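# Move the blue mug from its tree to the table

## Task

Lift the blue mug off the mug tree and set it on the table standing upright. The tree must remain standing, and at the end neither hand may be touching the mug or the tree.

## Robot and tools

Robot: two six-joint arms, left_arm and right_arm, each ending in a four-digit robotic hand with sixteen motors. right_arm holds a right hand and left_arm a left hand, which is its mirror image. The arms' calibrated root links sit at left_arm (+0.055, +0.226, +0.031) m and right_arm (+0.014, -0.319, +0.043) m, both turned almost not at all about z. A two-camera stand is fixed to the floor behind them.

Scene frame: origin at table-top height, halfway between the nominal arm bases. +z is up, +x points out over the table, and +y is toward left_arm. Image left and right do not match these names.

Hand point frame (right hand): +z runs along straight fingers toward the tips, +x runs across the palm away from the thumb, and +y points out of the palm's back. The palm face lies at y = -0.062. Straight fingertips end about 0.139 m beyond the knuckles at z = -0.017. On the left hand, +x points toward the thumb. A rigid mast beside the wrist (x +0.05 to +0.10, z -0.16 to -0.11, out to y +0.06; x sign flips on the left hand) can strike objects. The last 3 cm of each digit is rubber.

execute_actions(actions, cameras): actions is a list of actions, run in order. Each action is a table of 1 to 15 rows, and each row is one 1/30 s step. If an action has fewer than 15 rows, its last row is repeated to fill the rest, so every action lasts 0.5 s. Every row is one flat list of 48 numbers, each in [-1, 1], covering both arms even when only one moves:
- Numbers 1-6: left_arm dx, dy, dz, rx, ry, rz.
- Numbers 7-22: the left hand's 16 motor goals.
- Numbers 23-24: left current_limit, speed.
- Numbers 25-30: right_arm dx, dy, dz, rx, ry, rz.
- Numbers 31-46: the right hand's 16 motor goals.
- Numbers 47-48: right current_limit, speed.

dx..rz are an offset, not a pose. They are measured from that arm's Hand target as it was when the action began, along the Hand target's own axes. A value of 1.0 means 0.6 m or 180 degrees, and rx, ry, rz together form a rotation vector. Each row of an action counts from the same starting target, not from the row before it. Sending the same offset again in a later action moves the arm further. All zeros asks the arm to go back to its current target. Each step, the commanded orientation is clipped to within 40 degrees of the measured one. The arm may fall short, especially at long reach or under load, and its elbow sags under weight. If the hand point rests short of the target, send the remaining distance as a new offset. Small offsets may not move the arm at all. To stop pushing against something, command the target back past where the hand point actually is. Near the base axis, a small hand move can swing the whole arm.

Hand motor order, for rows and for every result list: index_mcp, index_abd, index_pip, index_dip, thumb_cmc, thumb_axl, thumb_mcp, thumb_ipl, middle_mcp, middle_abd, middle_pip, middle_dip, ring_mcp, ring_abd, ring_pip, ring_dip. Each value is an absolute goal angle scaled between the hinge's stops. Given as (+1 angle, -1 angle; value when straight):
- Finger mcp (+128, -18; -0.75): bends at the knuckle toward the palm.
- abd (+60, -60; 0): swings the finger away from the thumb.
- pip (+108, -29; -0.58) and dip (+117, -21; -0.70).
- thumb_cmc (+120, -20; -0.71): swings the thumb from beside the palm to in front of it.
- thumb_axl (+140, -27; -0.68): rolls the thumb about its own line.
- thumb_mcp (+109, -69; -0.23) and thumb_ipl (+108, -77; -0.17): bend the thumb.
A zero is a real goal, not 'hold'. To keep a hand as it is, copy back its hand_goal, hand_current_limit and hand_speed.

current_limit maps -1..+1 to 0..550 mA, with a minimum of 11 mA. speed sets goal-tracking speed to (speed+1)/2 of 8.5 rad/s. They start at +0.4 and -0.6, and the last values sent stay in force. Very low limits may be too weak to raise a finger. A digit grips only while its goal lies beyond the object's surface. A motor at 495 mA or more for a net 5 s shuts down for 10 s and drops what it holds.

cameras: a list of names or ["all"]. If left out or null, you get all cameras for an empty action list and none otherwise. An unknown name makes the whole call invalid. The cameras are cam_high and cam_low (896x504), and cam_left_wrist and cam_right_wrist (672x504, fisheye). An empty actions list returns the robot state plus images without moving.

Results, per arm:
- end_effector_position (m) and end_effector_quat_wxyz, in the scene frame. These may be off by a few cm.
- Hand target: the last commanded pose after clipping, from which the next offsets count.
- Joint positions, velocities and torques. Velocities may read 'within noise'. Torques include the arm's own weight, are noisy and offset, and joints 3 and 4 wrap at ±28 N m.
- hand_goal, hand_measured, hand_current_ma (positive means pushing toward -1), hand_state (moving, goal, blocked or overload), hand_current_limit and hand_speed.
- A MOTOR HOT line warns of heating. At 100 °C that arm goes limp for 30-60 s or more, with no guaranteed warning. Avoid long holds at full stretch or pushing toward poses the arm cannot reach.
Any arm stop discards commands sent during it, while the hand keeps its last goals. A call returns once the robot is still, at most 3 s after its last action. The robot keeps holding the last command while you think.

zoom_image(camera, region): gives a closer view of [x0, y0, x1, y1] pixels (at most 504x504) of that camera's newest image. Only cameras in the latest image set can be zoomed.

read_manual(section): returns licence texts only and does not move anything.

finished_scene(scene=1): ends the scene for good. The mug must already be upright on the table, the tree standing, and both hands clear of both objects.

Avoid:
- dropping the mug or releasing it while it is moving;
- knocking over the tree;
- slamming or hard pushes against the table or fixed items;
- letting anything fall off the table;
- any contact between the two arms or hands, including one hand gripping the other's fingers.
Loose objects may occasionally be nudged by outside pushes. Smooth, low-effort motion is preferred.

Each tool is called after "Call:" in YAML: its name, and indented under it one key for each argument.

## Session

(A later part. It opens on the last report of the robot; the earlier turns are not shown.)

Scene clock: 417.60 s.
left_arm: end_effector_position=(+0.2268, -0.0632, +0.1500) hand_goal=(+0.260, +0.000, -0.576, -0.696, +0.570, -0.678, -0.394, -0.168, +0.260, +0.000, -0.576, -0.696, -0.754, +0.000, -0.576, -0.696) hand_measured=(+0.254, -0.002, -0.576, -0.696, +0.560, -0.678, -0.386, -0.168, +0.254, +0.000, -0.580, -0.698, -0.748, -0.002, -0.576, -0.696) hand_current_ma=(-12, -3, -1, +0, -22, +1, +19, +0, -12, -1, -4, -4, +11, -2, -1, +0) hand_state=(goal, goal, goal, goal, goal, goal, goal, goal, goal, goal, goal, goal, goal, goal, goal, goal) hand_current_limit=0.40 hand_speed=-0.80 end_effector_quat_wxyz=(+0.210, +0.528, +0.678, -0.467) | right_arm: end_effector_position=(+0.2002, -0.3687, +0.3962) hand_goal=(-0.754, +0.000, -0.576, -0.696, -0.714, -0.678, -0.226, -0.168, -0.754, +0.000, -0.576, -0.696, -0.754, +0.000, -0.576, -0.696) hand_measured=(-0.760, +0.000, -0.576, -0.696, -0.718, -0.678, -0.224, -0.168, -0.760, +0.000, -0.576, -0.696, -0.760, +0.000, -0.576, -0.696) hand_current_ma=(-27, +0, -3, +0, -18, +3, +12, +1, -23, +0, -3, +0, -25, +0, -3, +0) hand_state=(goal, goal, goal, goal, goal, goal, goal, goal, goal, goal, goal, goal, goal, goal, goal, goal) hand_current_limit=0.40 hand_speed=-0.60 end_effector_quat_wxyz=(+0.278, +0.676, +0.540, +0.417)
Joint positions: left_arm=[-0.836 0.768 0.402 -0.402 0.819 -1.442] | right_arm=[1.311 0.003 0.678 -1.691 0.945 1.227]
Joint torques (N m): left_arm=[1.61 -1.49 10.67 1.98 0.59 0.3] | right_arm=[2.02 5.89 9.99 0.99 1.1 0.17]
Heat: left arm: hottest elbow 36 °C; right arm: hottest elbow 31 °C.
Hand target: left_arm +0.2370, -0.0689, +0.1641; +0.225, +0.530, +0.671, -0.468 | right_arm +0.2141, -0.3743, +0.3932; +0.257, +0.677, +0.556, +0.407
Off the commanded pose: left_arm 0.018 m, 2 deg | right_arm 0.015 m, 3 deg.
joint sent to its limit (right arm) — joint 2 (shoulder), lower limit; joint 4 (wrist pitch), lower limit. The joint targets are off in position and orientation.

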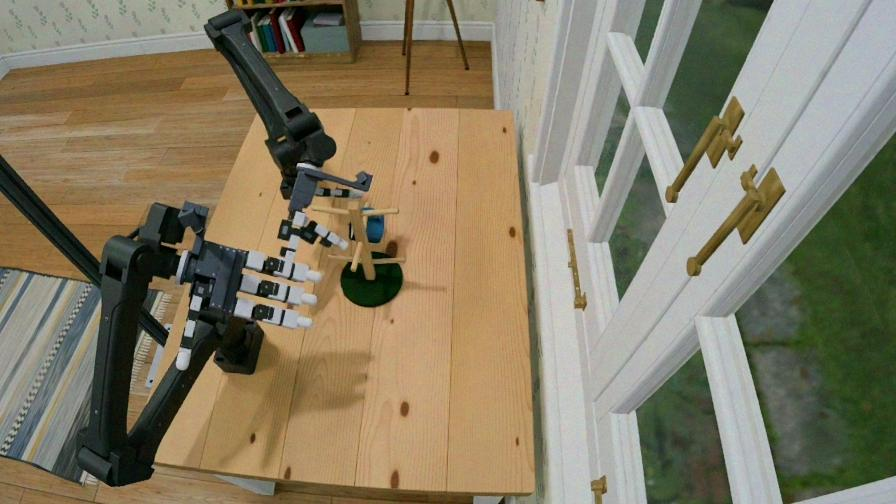

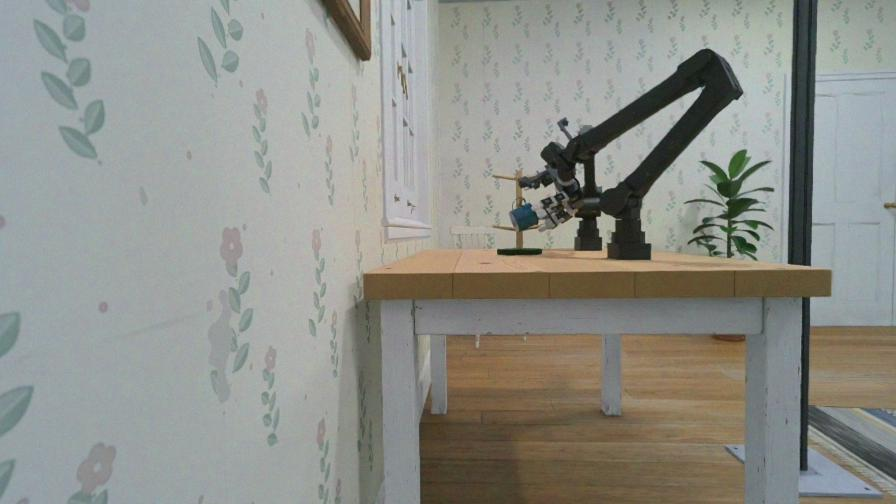

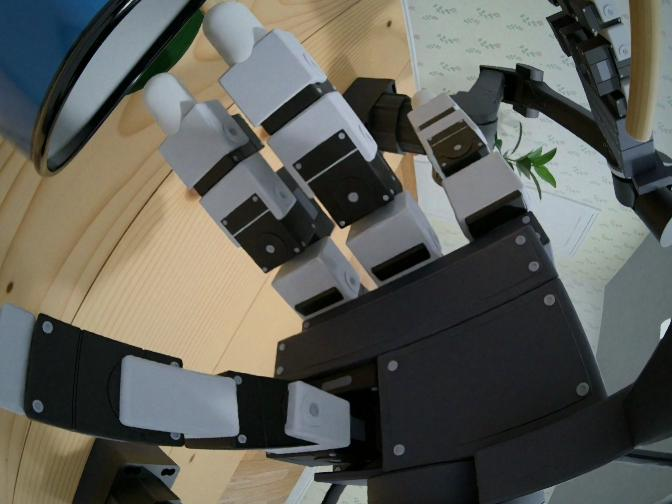

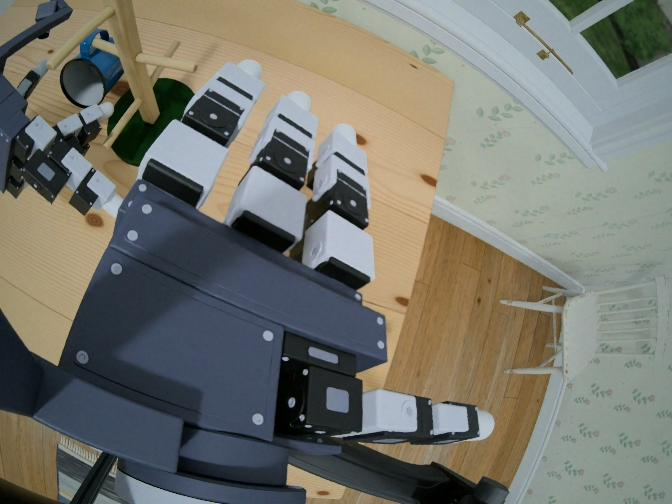

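Call:
execute_actions:
  actions:
    - [[0,0.04,0,0,0,0,0.26,0,-0.576,-0.696,0.571,-0.678,-0.393,-0.168,0.26,0,-0.576,-0.696,-0.754,0,-0.576,-0.696,0.4,-0.8,0,0,0,0,0,0,-0.754,0,-0.576,-0.696,-0.714,-0.678,-0.226,-0.168,-0.754,0,-0.576,-0.696,-0.754,0,-0.576,-0.696,0.4,-0.6]]
  cameras: ["cam_left_wrist", "cam_right_wrist", "cam_low", "cam_high"]

Call:
zoom_image:
  camera: "cam_right_wrist"
  region: [0, 0, 160, 120]

Call:
zoom_image:
  camera: "cam_low"
  region: [480, 130, 600, 260]

Call:
zoom_image:
  camera: "cam_high"
  region: [280, 160, 410, 260]

Scene clock: 423.97 s.
left_arm: end_effector_position=(+0.2419, -0.0570, +0.1312) hand_goal=(+0.260, +0.000, -0.576, -0.696, +0.570, -0.678, -0.394, -0.168, +0.260, +0.000, -0.576, -0.696, -0.754, +0.000, -0.576, -0.696) hand_measured=(+0.254, -0.002, -0.576, -0.696, +0.560, -0.678, -0.386, -0.168, +0.254, +0.000, -0.580, -0.698, -0.748, -0.002, -0.576, -0.696) hand_current_ma=(-11, -3, -1, +0, -22, +1, +19, +0, -11, -1, -4, -4, +11, -2, -1, +0) hand_state=(goal, goal, goal, goal, goal, goal, goal, goal, goal, goal, goal, goal, goal, goal, goal, goal) hand_current_limit=0.40 hand_speed=-0.80 end_effector_quat_wxyz=(+0.199, +0.524, +0.684, -0.467) | right_arm: end_effector_position=(+0.2002, -0.3687, +0.3962) hand_goal=(-0.754, +0.000, -0.576, -0.696, -0.714, -0.678, -0.226, -0.168, -0.754, +0.000, -0.576, -0.696, -0.754, +0.000, -0.576, -0.696) hand_measured=(-0.760, +0.000, -0.576, -0.696, -0.718, -0.678, -0.224, -0.168, -0.760, +0.000, -0.576, -0.696, -0.760, +0.000, -0.576, -0.696) hand_current_ma=(-27, +0, -3, +0, -18, +3, +12, +1, -23, +0, -3, +0, -25, +0, -3, +0) hand_state=(goal, goal, goal, goal, goal, goal, goal, goal, goal, goal, goal, goal, goal, goal, goal, goal) hand_current_limit=0.40 hand_speed=-0.60 end_effector_quat_wxyz=(+0.278, +0.676, +0.540, +0.417)
Joint positions: left_arm=[-0.763 0.852 0.402 -0.402 0.871 -1.366] | right_arm=[1.311 0.003 0.678 -1.691 0.945 1.227]
Joint torques (N m): left_arm=[1.67 -1.96 11.69 2.15 0.63 0.31] | right_arm=[2.02 5.83 9.98 1.01 1.1 0.16]
Heat: left arm: hottest elbow 36 °C; right arm: hottest elbow 31 °C.
Hand target: left_arm +0.2591, -0.0689, +0.1548; +0.225, +0.530, +0.671, -0.468 | right_arm +0.2141, -0.3743, +0.3932; +0.257, +0.677, +0.556, +0.407
Off the commanded pose: left_arm 0.031 m, 3 deg | right_arm 0.015 m, 3 deg.
joint sent to its limit (right arm) — joint 2 (shoulder), lower limit; joint 4 (wrist pitch), lower limit. The joint targets are off in position and orientation.

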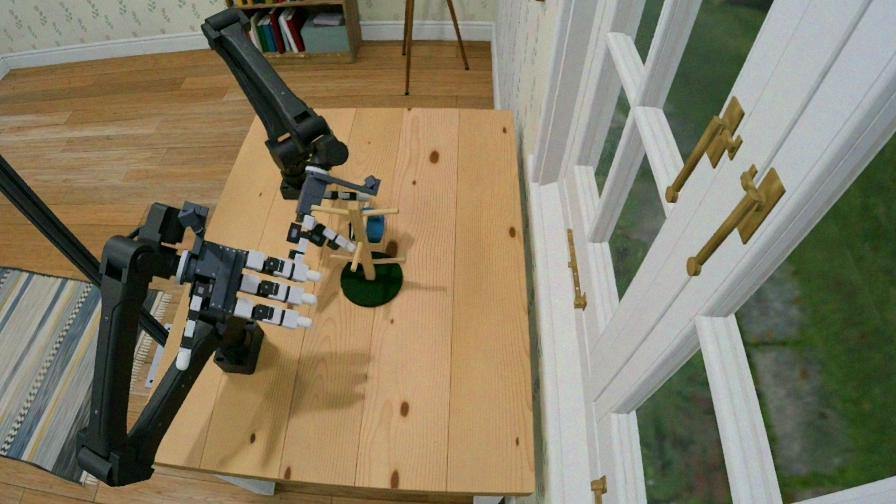

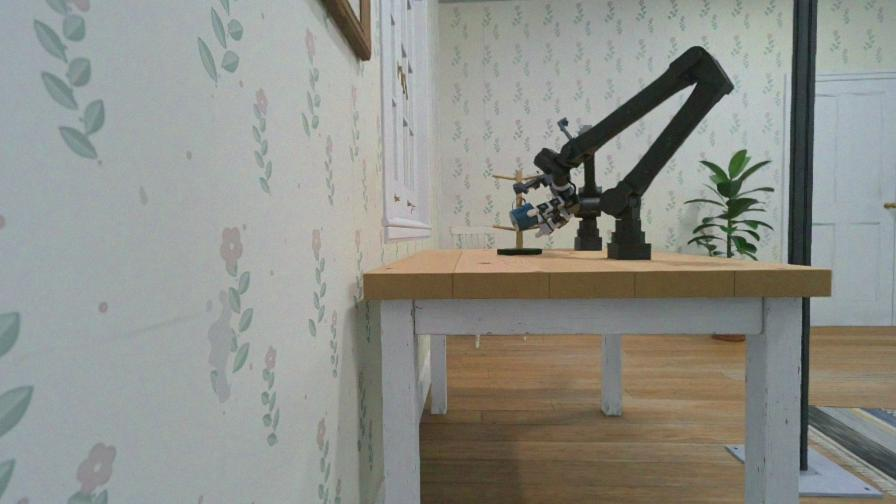

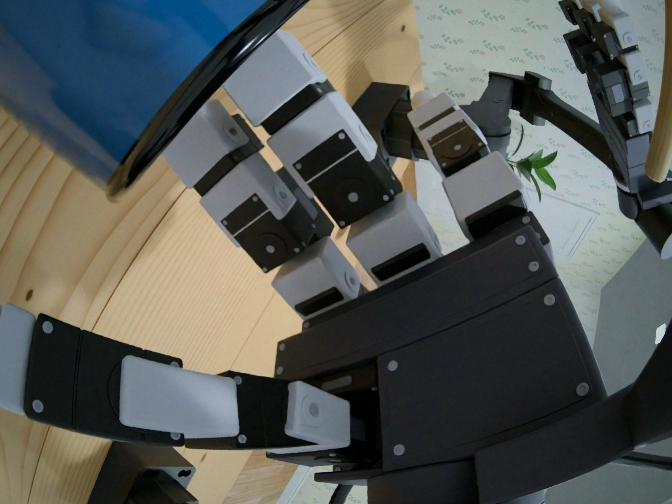

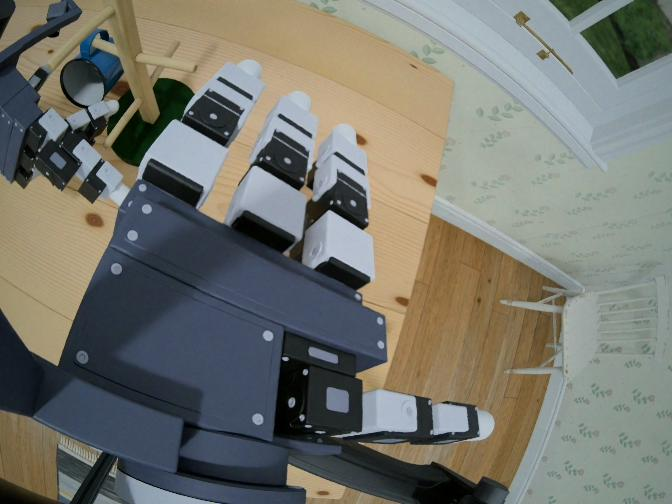

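Scaled by 3.150 from the camera's 672x504 image, which has a finer 960x720 frame.

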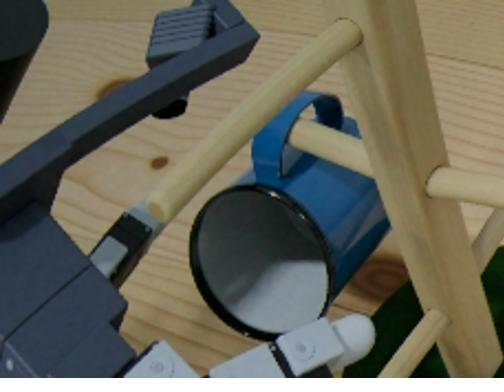

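Scaled by 3.877 from the camera's 896x504 image, which has a finer 1280x720 frame.

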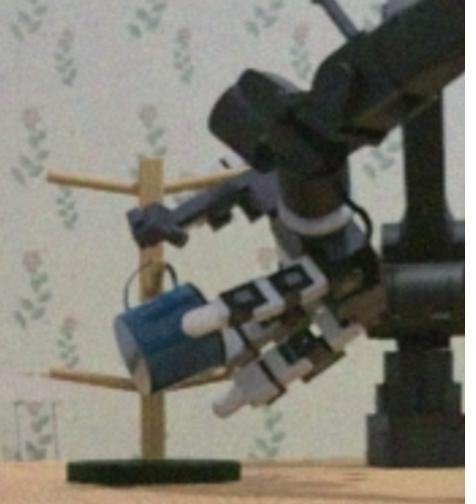

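Scaled by 3.877 from the camera's 896x504 image, which has a finer 1280x720 frame.

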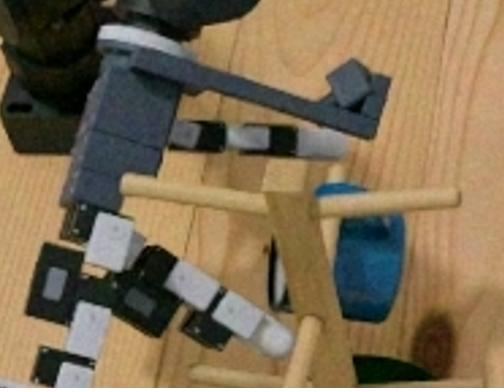

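Call:
execute_actions:
  actions:
    - [[-0.0307,0,0,0,0,0,0.26,0,-0.576,-0.696,0.571,-0.678,-0.393,-0.168,0.26,0,-0.576,-0.696,-0.754,0,-0.576,-0.696,0.4,-0.8,0,0,0,0,0,0,-0.754,0,-0.576,-0.696,-0.714,-0.678,-0.226,-0.168,-0.754,0,-0.576,-0.696,-0.754,0,-0.576,-0.696,0.4,-0.6]]
  cameras: ["cam_left_wrist", "cam_right_wrist", "cam_low", "cam_high"]

Call:
zoom_image:
  camera: "cam_right_wrist"
  region: [0, 0, 160, 120]

Call:
zoom_image:
  camera: "cam_low"
  region: [480, 130, 600, 260]

Call:
zoom_image:
  camera: "cam_high"
  region: [280, 160, 410, 260]

Scene clock: 432.27 s.
left_arm: end_effector_position=(+0.2542, -0.0682, +0.1494) hand_goal=(+0.260, +0.000, -0.576, -0.696, +0.570, -0.678, -0.394, -0.168, +0.260, +0.000, -0.576, -0.696, -0.754, +0.000, -0.576, -0.696) hand_measured=(+0.254, -0.002, -0.576, -0.696, +0.560, -0.678, -0.386, -0.168, +0.254, +0.000, -0.580, -0.698, -0.748, -0.002, -0.576, -0.696) hand_current_ma=(-11, -3, -1, +0, -22, +1, +19, +0, -11, -1, -4, -4, +11, -2, -1, +0) hand_state=(goal, goal, goal, goal, goal, goal, goal, goal, goal, goal, goal, goal, goal, goal, goal, goal) hand_current_limit=0.40 hand_speed=-0.80 end_effector_quat_wxyz=(+0.211, +0.527, +0.678, -0.467) | right_arm: end_effector_position=(+0.2002, -0.3687, +0.3962) hand_goal=(-0.754, +0.000, -0.576, -0.696, -0.714, -0.678, -0.226, -0.168, -0.754, +0.000, -0.576, -0.696, -0.754, +0.000, -0.576, -0.696) hand_measured=(-0.760, +0.000, -0.576, -0.696, -0.718, -0.678, -0.224, -0.168, -0.760, +0.000, -0.576, -0.696, -0.760, +0.000, -0.576, -0.696) hand_current_ma=(-27, +0, -3, +0, -18, +3, +12, +1, -23, +0, -3, +0, -25, +0, -3, +0) hand_state=(goal, goal, goal, goal, goal, goal, goal, goal, goal, goal, goal, goal, goal, goal, goal, goal) hand_current_limit=0.40 hand_speed=-0.60 end_effector_quat_wxyz=(+0.278, +0.676, +0.540, +0.417)
Joint positions: left_arm=[-0.763 0.872 0.45 -0.402 0.869 -1.366] | right_arm=[1.311 0.003 0.678 -1.691 0.945 1.227]
Joint torques (N m): left_arm=[0.67 -2.2 11.85 1.5 0.41 0.18] | right_arm=[2.02 5.95 9.98 0.99 1.1 0.17]
Heat: left arm: hottest elbow 37 °C; right arm: hottest elbow 31 °C.
Hand target: left_arm +0.2653, -0.0780, +0.1693; +0.225, +0.530, +0.671, -0.468 | right_arm +0.2141, -0.3743, +0.3932; +0.257, +0.677, +0.556, +0.407
Off the commanded pose: left_arm 0.025 m, 2 deg | right_arm 0.015 m, 3 deg.
joint sent to its limit (right arm) — joint 2 (shoulder), lower limit; joint 4 (wrist pitch), lower limit. The joint targets are off in position and orientation.

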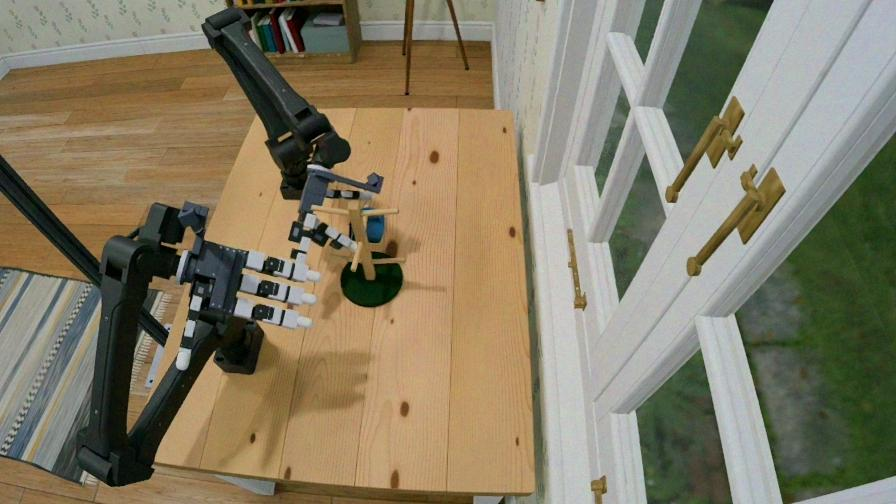

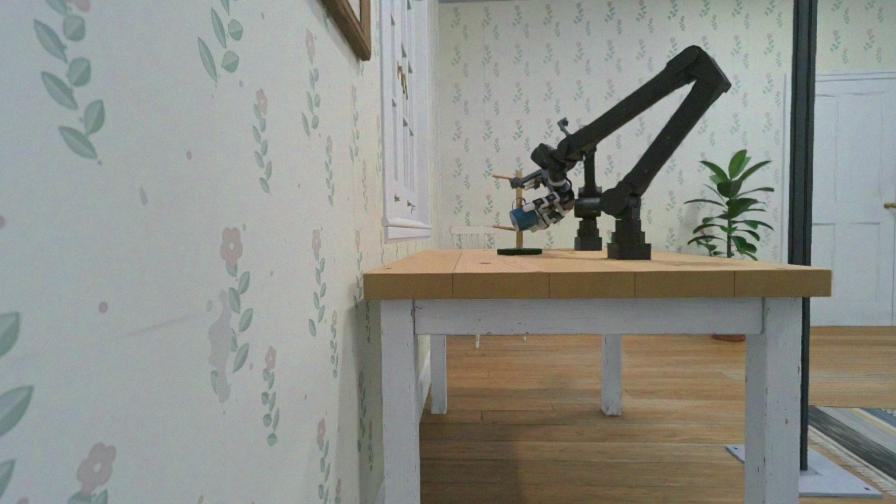

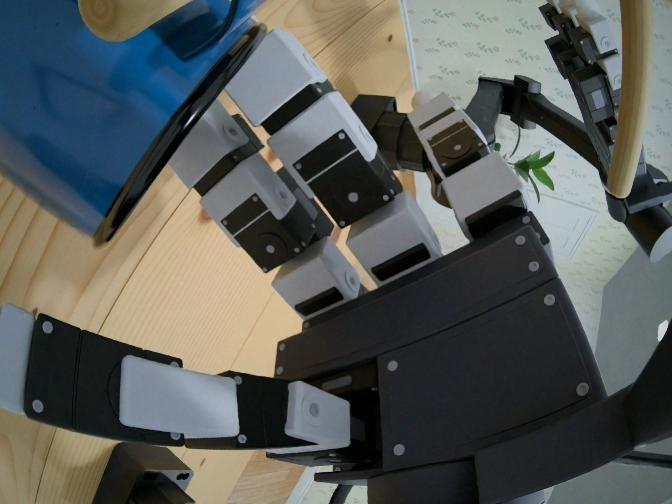

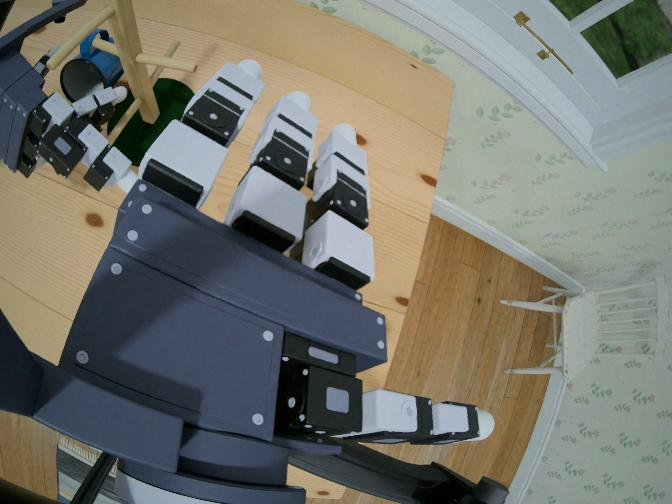

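Scaled by 3.150 from the camera's 672x504 image, which has a finer 960x720 frame.

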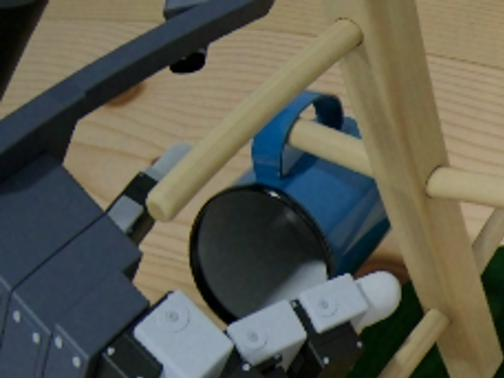

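Scaled by 3.877 from the camera's 896x504 image, which has a finer 1280x720 frame.

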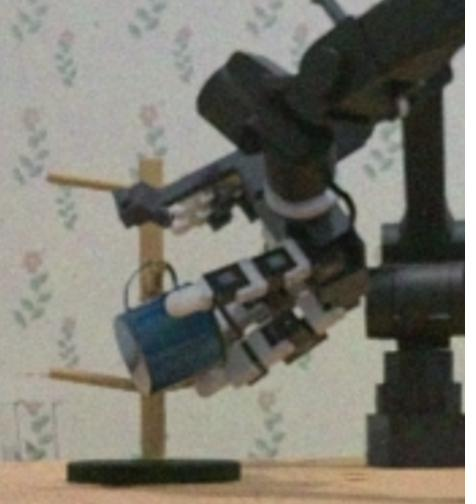

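Scaled by 3.877 from the camera's 896x504 image, which has a finer 1280x720 frame.

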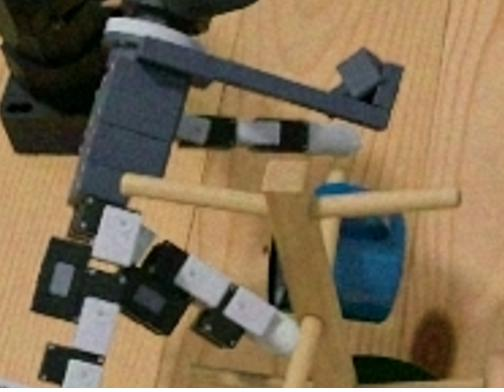

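Call:
execute_actions:
  actions:
    - [[0,0,0,0,0,0,0.31,0,-0.576,-0.696,0.571,-0.678,-0.112,-0.168,0.31,0,-0.576,-0.696,-0.754,0,-0.576,-0.696,0.1,-0.88,0,0,0,0,0,0,-0.754,0,-0.576,-0.696,-0.714,-0.678,-0.226,-0.168,-0.754,0,-0.576,-0.696,-0.754,0,-0.576,-0.696,0.4,-0.6]]
    - [[0,0,0,0,0,0,0.31,0,-0.576,-0.696,0.571,-0.678,-0.112,-0.168,0.31,0,-0.576,-0.696,-0.754,0,-0.576,-0.696,0.1,-0.88,0,0,0,0,0,0,-0.754,0,-0.576,-0.696,-0.714,-0.678,-0.226,-0.168,-0.754,0,-0.576,-0.696,-0.754,0,-0.576,-0.696,0.4,-0.6]]
  cameras: ["cam_left_wrist", "cam_right_wrist", "cam_low", "cam_high"]

Call:
zoom_image:
  camera: "cam_right_wrist"
  region: [0, 0, 160, 120]

Call:
zoom_image:
  camera: "cam_low"
  region: [480, 130, 600, 260]

Call:
zoom_image:
  camera: "cam_high"
  region: [280, 160, 410, 260]

Scene clock: 439.03 s.
left_arm: end_effector_position=(+0.2543, -0.0682, +0.1493) hand_goal=(+0.310, +0.000, -0.576, -0.696, +0.570, -0.678, -0.112, -0.168, +0.310, +0.000, -0.576, -0.696, -0.754, +0.000, -0.576, -0.696) hand_measured=(+0.298, -0.002, -0.580, -0.696, +0.558, -0.678, -0.188, -0.182, +0.294, +0.004, -0.582, -0.698, -0.748, -0.002, -0.576, -0.696) hand_current_ma=(-26, -3, -8, +0, -24, +1, -302, -46, -42, +5, -13, -4, +11, -2, -1, +0) hand_state=(goal, goal, goal, goal, goal, goal, blocked, goal, goal, goal, goal, goal, goal, goal, goal, goal) hand_current_limit=0.10 hand_speed=-0.88 end_effector_quat_wxyz=(+0.211, +0.527, +0.678, -0.467) | right_arm: end_effector_position=(+0.2002, -0.3687, +0.3962) hand_goal=(-0.754, +0.000, -0.576, -0.696, -0.714, -0.678, -0.226, -0.168, -0.754, +0.000, -0.576, -0.696, -0.754, +0.000, -0.576, -0.696) hand_measured=(-0.760, +0.000, -0.576, -0.696, -0.718, -0.678, -0.224, -0.168, -0.760, +0.000, -0.576, -0.696, -0.760, +0.000, -0.576, -0.696) hand_current_ma=(-27, +0, -3, +0, -18, +3, +12, +1, -23, +0, -3, +0, -25, +0, -3, +0) hand_state=(goal, goal, goal, goal, goal, goal, goal, goal, goal, goal, goal, goal, goal, goal, goal, goal) hand_current_limit=0.40 hand_speed=-0.60 end_effector_quat_wxyz=(+0.278, +0.676, +0.540, +0.417)
Joint positions: left_arm=[-0.763 0.872 0.45 -0.402 0.868 -1.366] | right_arm=[1.311 0.003 0.678 -1.691 0.945 1.227]
Joint torques (N m): left_arm=[0.73 -2.2 11.85 1.5 0.46 0.17] | right_arm=[2.02 5.89 9.98 0.99 1.1 0.17]
Heat: left arm: hottest elbow 36 °C; right arm: hottest elbow 31 °C.
Hand target: left_arm +0.2653, -0.0781, +0.1694; +0.225, +0.530, +0.671, -0.468 | right_arm +0.2141, -0.3743, +0.3932; +0.257, +0.677, +0.556, +0.407
Off the commanded pose: left_arm 0.025 m, 2 deg | right_arm 0.015 m, 3 deg.
joint sent to its limit (right arm) — joint 2 (shoulder), lower limit; joint 4 (wrist pitch), lower limit. The joint targets are off in position and orientation.

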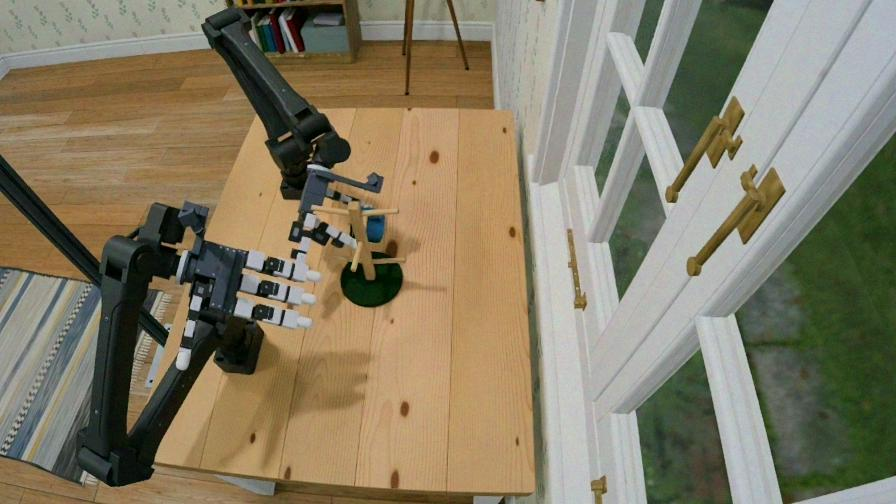

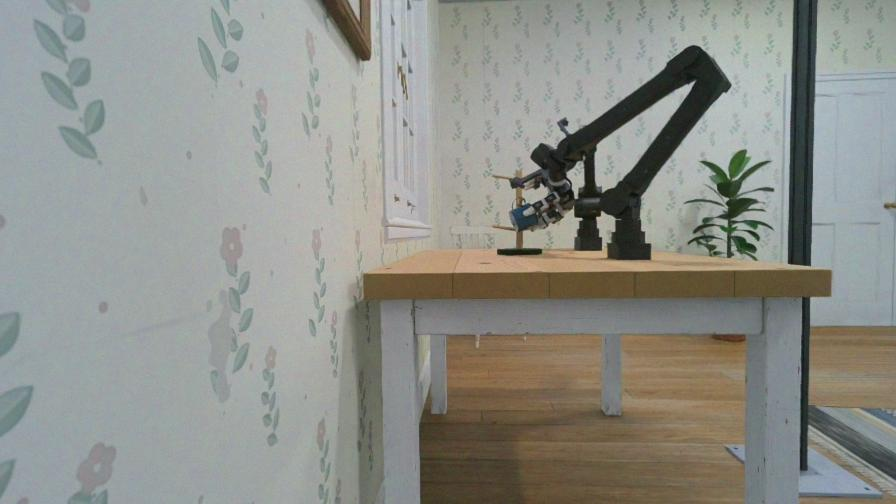

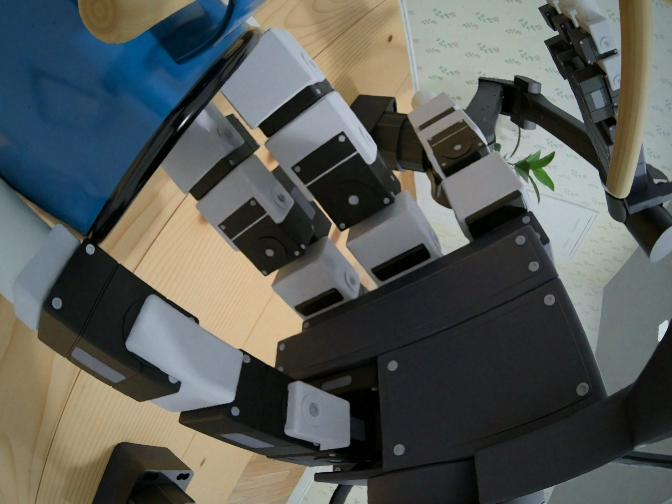

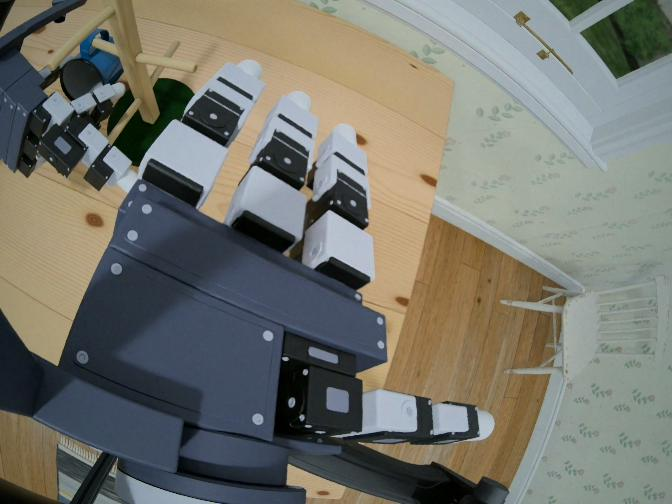

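Scaled by 3.150 from the camera's 672x504 image, which has a finer 960x720 frame.

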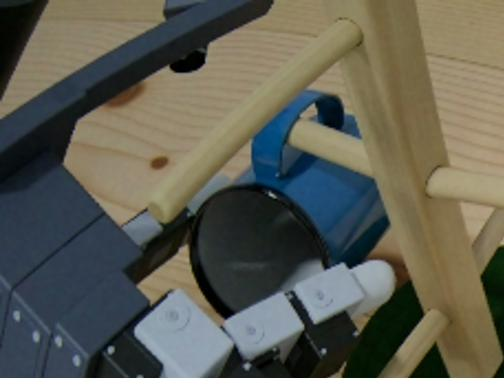

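Scaled by 3.877 from the camera's 896x504 image, which has a finer 1280x720 frame.

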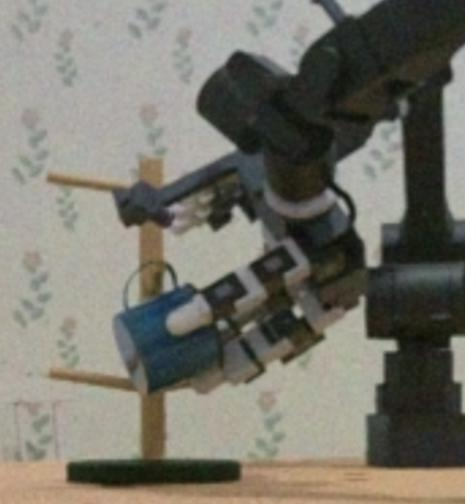

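Scaled by 3.877 from the camera's 896x504 image, which has a finer 1280x720 frame.

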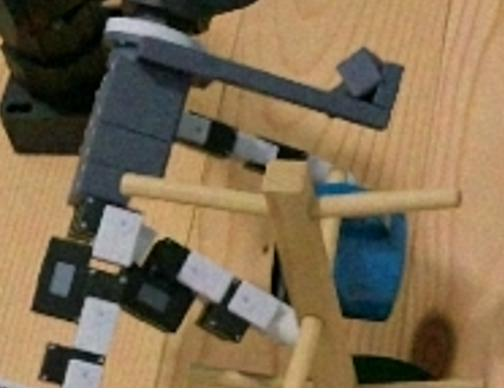

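Call:
execute_actions:
  actions:
    - [[0,0,0,0,0,0,0.37,0,-0.576,-0.696,0.571,-0.678,-0.08,-0.168,0.37,0,-0.576,-0.696,-0.754,0,-0.576,-0.696,0.3,-0.9,0,0,0,0,0,0,-0.754,0,-0.576,-0.696,-0.714,-0.678,-0.226,-0.168,-0.754,0,-0.576,-0.696,-0.754,0,-0.576,-0.696,0.4,-0.6]]
  cameras: ["cam_left_wrist"]

Call:
zoom_image:
  camera: "cam_left_wrist"
  region: [0, 0, 300, 300]

Scene clock: 445.03 s.
left_arm: end_effector_position=(+0.2544, -0.0681, +0.1493) hand_goal=(+0.370, +0.000, -0.576, -0.696, +0.570, -0.678, -0.080, -0.168, +0.370, +0.000, -0.576, -0.696, -0.754, +0.000, -0.576, -0.696) hand_measured=(+0.310, -0.002, -0.590, -0.698, +0.558, -0.678, -0.186, -0.190, +0.304, +0.004, -0.590, -0.700, -0.748, -0.002, -0.576, -0.696) hand_current_ma=(-206, -3, -29, -4, -25, +1, -358, -79, -236, +6, -32, -6, +11, -2, -1, +0) hand_state=(blocked, goal, goal, goal, goal, goal, blocked, blocked, blocked, goal, goal, goal, goal, goal, goal, goal) hand_current_limit=0.30 hand_speed=-0.90 end_effector_quat_wxyz=(+0.211, +0.527, +0.678, -0.467) | right_arm: end_effector_position=(+0.2002, -0.3687, +0.3962) hand_goal=(-0.754, +0.000, -0.576, -0.696, -0.714, -0.678, -0.226, -0.168, -0.754, +0.000, -0.576, -0.696, -0.754, +0.000, -0.576, -0.696) hand_measured=(-0.760, +0.000, -0.576, -0.696, -0.718, -0.678, -0.224, -0.168, -0.760, +0.000, -0.576, -0.696, -0.760, +0.000, -0.576, -0.696) hand_current_ma=(-27, +0, -3, +0, -18, +3, +12, +1, -23, +0, -3, +0, -25, +0, -3, +0) hand_state=(goal, goal, goal, goal, goal, goal, goal, goal, goal, goal, goal, goal, goal, goal, goal, goal) hand_current_limit=0.40 hand_speed=-0.60 end_effector_quat_wxyz=(+0.278, +0.676, +0.540, +0.417)
Joint positions: left_arm=[-0.763 0.872 0.45 -0.402 0.868 -1.366] | right_arm=[1.311 0.003 0.678 -1.691 0.945 1.227]
Joint torques (N m): left_arm=[0.62 -2.26 11.86 1.48 0.47 0.18] | right_arm=[2.02 5.89 9.98 0.99 1.1 0.16]
Heat: left arm: hottest elbow 36 °C; right arm: hottest elbow 31 °C.
Hand target: left_arm +0.2653, -0.0780, +0.1694; +0.225, +0.530, +0.671, -0.468 | right_arm +0.2141, -0.3743, +0.3932; +0.257, +0.677, +0.556, +0.407
Off the commanded pose: left_arm 0.025 m, 2 deg | right_arm 0.015 m, 3 deg.
joint sent to its limit (right arm) — joint 2 (shoulder), lower limit; joint 4 (wrist pitch), lower limit. The joint targets are off in position and orientation.
Images, in order (width x height): cam_left_wrist 672x504.

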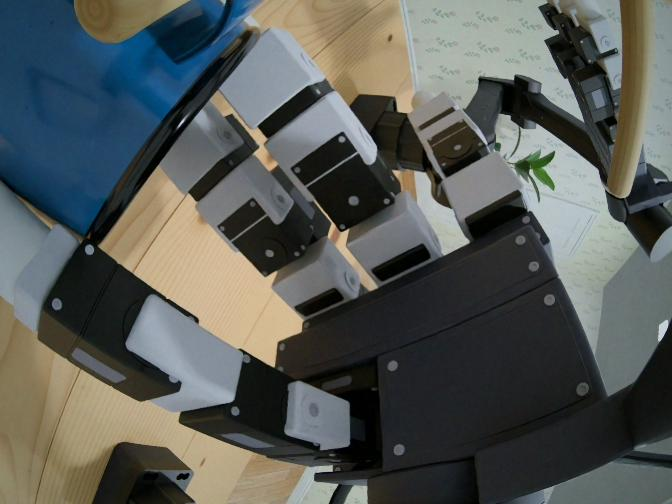

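Scaled by 1.680 from the camera's 672x504 image, which has a finer 960x720 frame.

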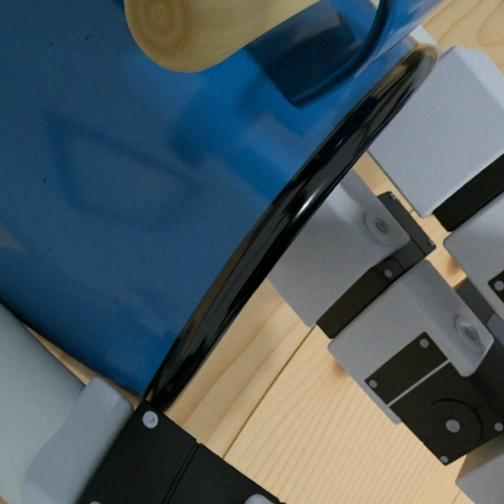

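Call:
execute_actions:
  actions:
    - [[0.009,-0.007,-0.04,0,0,0,0.38,0,-0.576,-0.696,0.571,-0.678,-0.08,-0.168,0.38,0,-0.576,-0.696,-0.754,0,-0.576,-0.696,0.32,-0.9,0,0,0,0,0,0,-0.754,0,-0.576,-0.696,-0.714,-0.678,-0.226,-0.168,-0.754,0,-0.576,-0.696,-0.754,0,-0.576,-0.696,0.4,-0.6]]
  cameras: ["cam_left_wrist", "cam_low", "cam_right_wrist"]

Call:
zoom_image:
  camera: "cam_right_wrist"
  region: [0, 0, 160, 120]

Call:
zoom_image:
  camera: "cam_low"
  region: [480, 130, 600, 260]

Scene clock: 449.53 s.
left_arm: end_effector_position=(+0.2494, -0.0493, +0.1520) hand_goal=(+0.380, +0.000, -0.576, -0.696, +0.570, -0.678, -0.080, -0.168, +0.380, +0.000, -0.576, -0.696, -0.754, +0.000, -0.576, -0.696) hand_measured=(+0.324, -0.006, -0.592, -0.700, +0.566, -0.674, -0.178, -0.194, +0.308, +0.004, -0.602, -0.706, -0.748, -0.002, -0.576, -0.696) hand_current_ma=(-192, -10, -36, -7, -7, +7, -363, -95, -264, +6, -68, -19, +11, -2, -1, +0) hand_state=(blocked, goal, goal, goal, goal, goal, blocked, blocked, blocked, goal, blocked, goal, goal, goal, goal, goal) hand_current_limit=0.32 hand_speed=-0.90 end_effector_quat_wxyz=(+0.201, +0.527, +0.680, -0.469) | right_arm: end_effector_position=(+0.2002, -0.3687, +0.3962) hand_goal=(-0.754, +0.000, -0.576, -0.696, -0.714, -0.678, -0.226, -0.168, -0.754, +0.000, -0.576, -0.696, -0.754, +0.000, -0.576, -0.696) hand_measured=(-0.760, +0.000, -0.576, -0.696, -0.718, -0.678, -0.224, -0.168, -0.760, +0.000, -0.576, -0.696, -0.760, +0.000, -0.576, -0.696) hand_current_ma=(-27, +0, -3, +0, -18, +3, +12, +1, -23, +0, -3, +0, -25, +0, -3, +0) hand_state=(goal, goal, goal, goal, goal, goal, goal, goal, goal, goal, goal, goal, goal, goal, goal, goal) hand_current_limit=0.40 hand_speed=-0.60 end_effector_quat_wxyz=(+0.278, +0.676, +0.540, +0.417)
Joint positions: left_arm=[-0.708 0.822 0.452 -0.53 0.912 -1.293] | right_arm=[1.311 0.003 0.678 -1.691 0.945 1.227]
Joint torques (N m): left_arm=[1.9 -3.25 11.89 1.13 0.67 0.27] | right_arm=[2.02 5.83 9.96 0.99 1.1 0.16]
Heat: left arm: hottest elbow 36 °C; right arm: hottest elbow 31 °C.
Hand target: left_arm +0.2642, -0.0546, +0.1778; +0.225, +0.530, +0.671, -0.468 | right_arm +0.2141, -0.3743, +0.3932; +0.257, +0.677, +0.556, +0.407
Off the commanded pose: left_arm 0.030 m, 3 deg | right_arm 0.015 m, 3 deg.
joint sent to its limit (right arm) — joint 2 (shoulder), lower limit; joint 4 (wrist pitch), lower limit. The joint targets are off in position and orientation.
Images, in order (width x height): cam_low 896x504, cam_left_wrist 672x504, cam_right_wrist 672x504.

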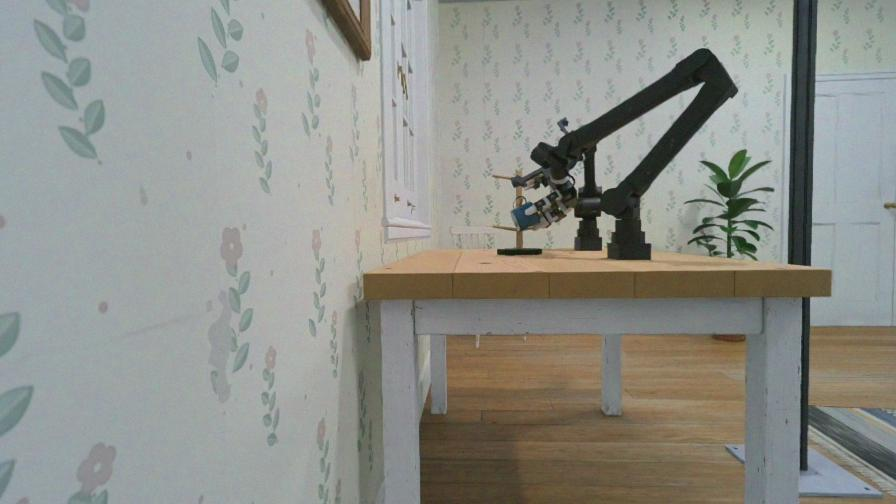

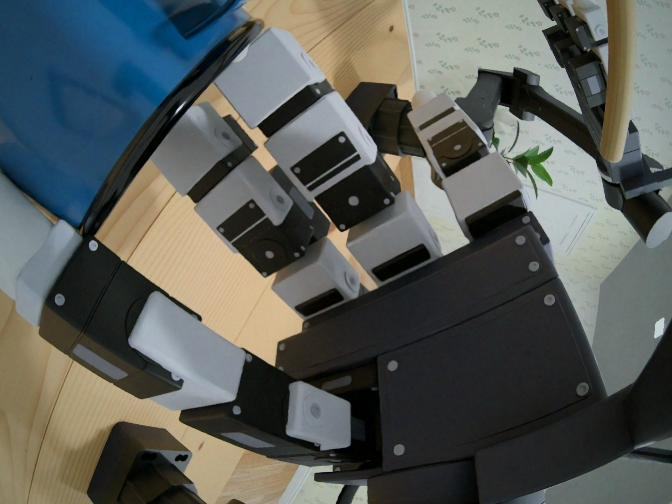

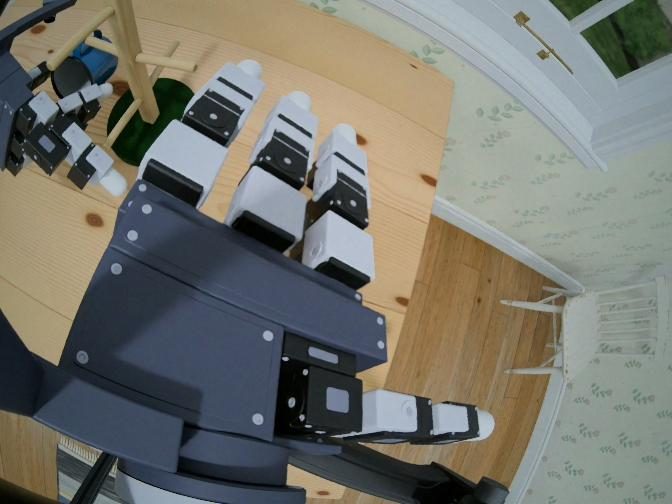

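Scaled by 3.150 from the camera's 672x504 image, which has a finer 960x720 frame.

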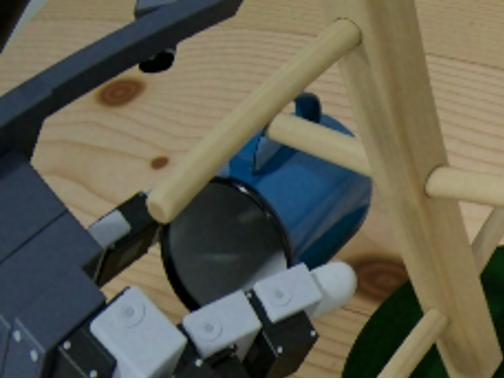

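Scaled by 3.877 from the camera's 896x504 image, which has a finer 1280x720 frame.

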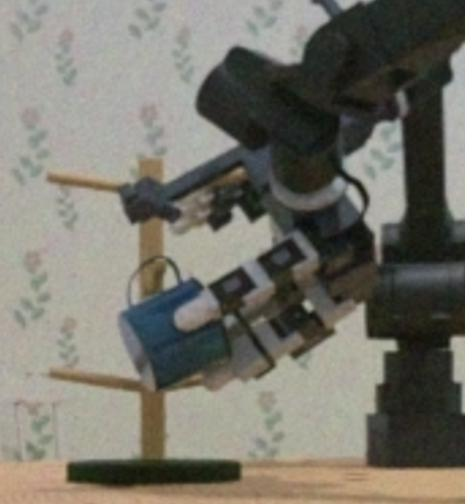

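Call:
execute_actions:
  actions:
    - [[0.018,-0.003,-0.045,0,0,0,0.39,0,-0.576,-0.696,0.571,-0.678,-0.08,-0.168,0.39,0,-0.576,-0.696,-0.754,0,-0.576,-0.696,0.32,-0.9,0,0,0,0,0,0,-0.754,0,-0.576,-0.696,-0.714,-0.678,-0.226,-0.168,-0.754,0,-0.576,-0.696,-0.754,0,-0.576,-0.696,0.4,-0.6]]
  cameras: ["cam_left_wrist", "cam_low", "cam_right_wrist"]

Call:
zoom_image:
  camera: "cam_right_wrist"
  region: [0, 0, 160, 120]

Call:
zoom_image:
  camera: "cam_low"
  region: [480, 130, 600, 260]

Scene clock: 453.57 s.
left_arm: end_effector_position=(+0.2478, -0.0198, +0.1547) hand_goal=(+0.390, +0.000, -0.576, -0.696, +0.570, -0.678, -0.080, -0.168, +0.390, +0.000, -0.576, -0.696, -0.754, +0.000, -0.576, -0.696) hand_measured=(+0.380, -0.010, -0.580, -0.700, +0.554, -0.678, -0.080, -0.170, +0.380, +0.000, -0.580, -0.698, -0.748, -0.002, -0.576, -0.696) hand_current_ma=(-21, -18, -8, -5, -39, +1, -1, -4, -20, +0, -7, -4, +11, -2, -1, +0) hand_state=(goal, goal, goal, goal, goal, goal, goal, goal, goal, goal, goal, goal, goal, goal, goal, goal) hand_current_limit=0.32 hand_speed=-0.90 end_effector_quat_wxyz=(+0.198, +0.523, +0.683, -0.470) | right_arm: end_effector_position=(+0.2002, -0.3687, +0.3962) hand_goal=(-0.754, +0.000, -0.576, -0.696, -0.714, -0.678, -0.226, -0.168, -0.754, +0.000, -0.576, -0.696, -0.754, +0.000, -0.576, -0.696) hand_measured=(-0.760, +0.000, -0.576, -0.696, -0.718, -0.678, -0.224, -0.168, -0.760, +0.000, -0.576, -0.696, -0.760, +0.000, -0.576, -0.696) hand_current_ma=(-27, +0, -3, +0, -18, +3, +12, +1, -23, +0, -3, +0, -25, +0, -3, +0) hand_state=(goal, goal, goal, goal, goal, goal, goal, goal, goal, goal, goal, goal, goal, goal, goal, goal) hand_current_limit=0.40 hand_speed=-0.60 end_effector_quat_wxyz=(+0.278, +0.676, +0.540, +0.417)
Joint positions: left_arm=[-0.6 0.765 0.453 -0.712 0.975 -1.154] | right_arm=[1.311 0.003 0.678 -1.691 0.945 1.227]
Joint torques (N m): left_arm=[1.79 -1.79 12.31 1.24 0.8 0.32] | right_arm=[2.08 5.89 9.98 1.01 1.1 0.16]
Heat: left arm: hottest elbow 36 °C; right arm: hottest elbow 31 °C.
Hand target: left_arm +0.2642, -0.0258, +0.1823; +0.225, +0.530, +0.671, -0.468 | right_arm +0.2141, -0.3743, +0.3932; +0.257, +0.677, +0.556, +0.407
Off the commanded pose: left_arm 0.033 m, 4 deg | right_arm 0.015 m, 3 deg.
joint sent to its limit (right arm) — joint 2 (shoulder), lower limit; joint 4 (wrist pitch), lower limit. The joint targets are off in position and orientation.
Images, in order (width x height): cam_low 896x504, cam_left_wrist 672x504, cam_right_wrist 672x504.

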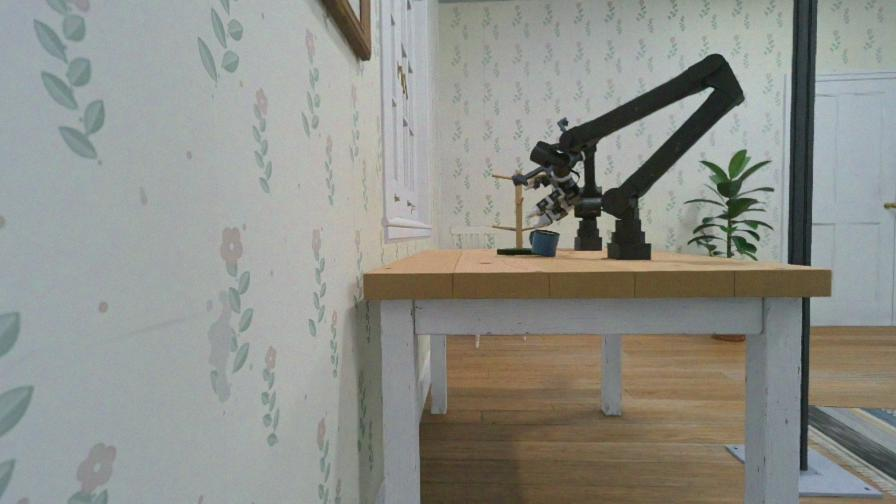

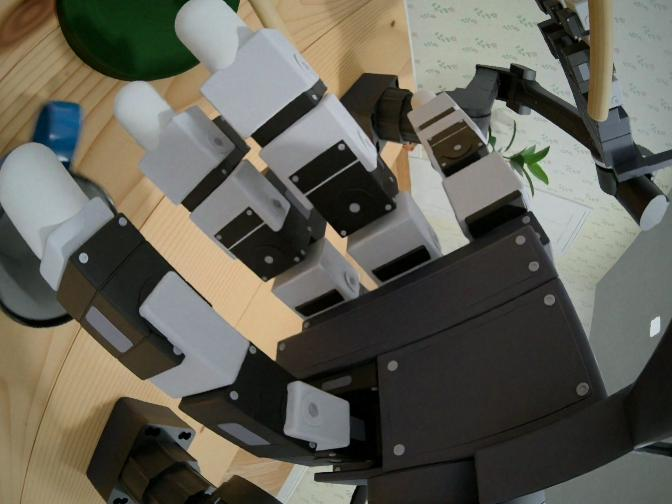

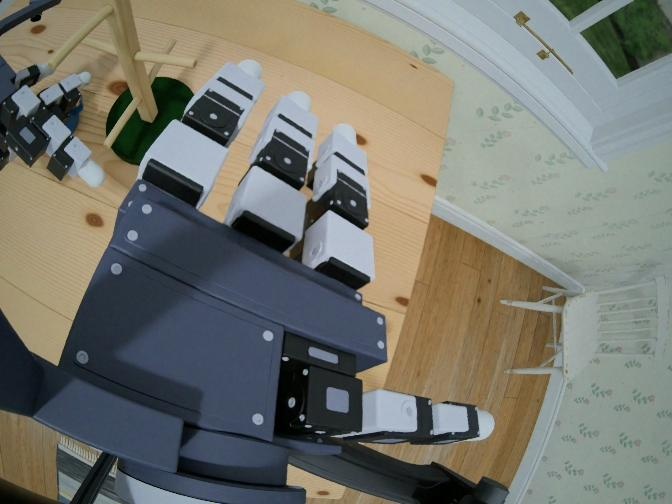

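Scaled by 3.150 from the camera's 672x504 image, which has a finer 960x720 frame.

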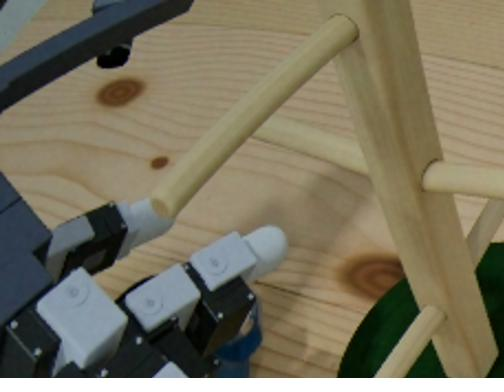

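Scaled by 3.877 from the camera's 896x504 image, which has a finer 1280x720 frame.

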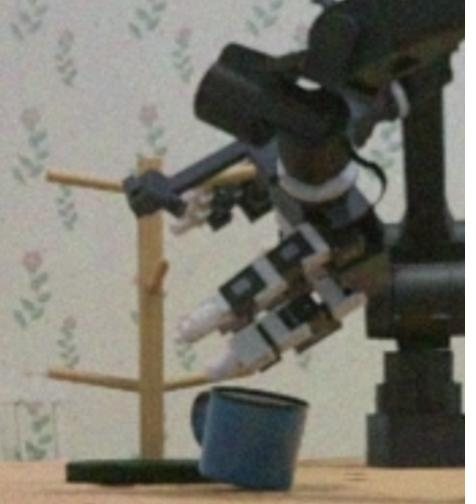

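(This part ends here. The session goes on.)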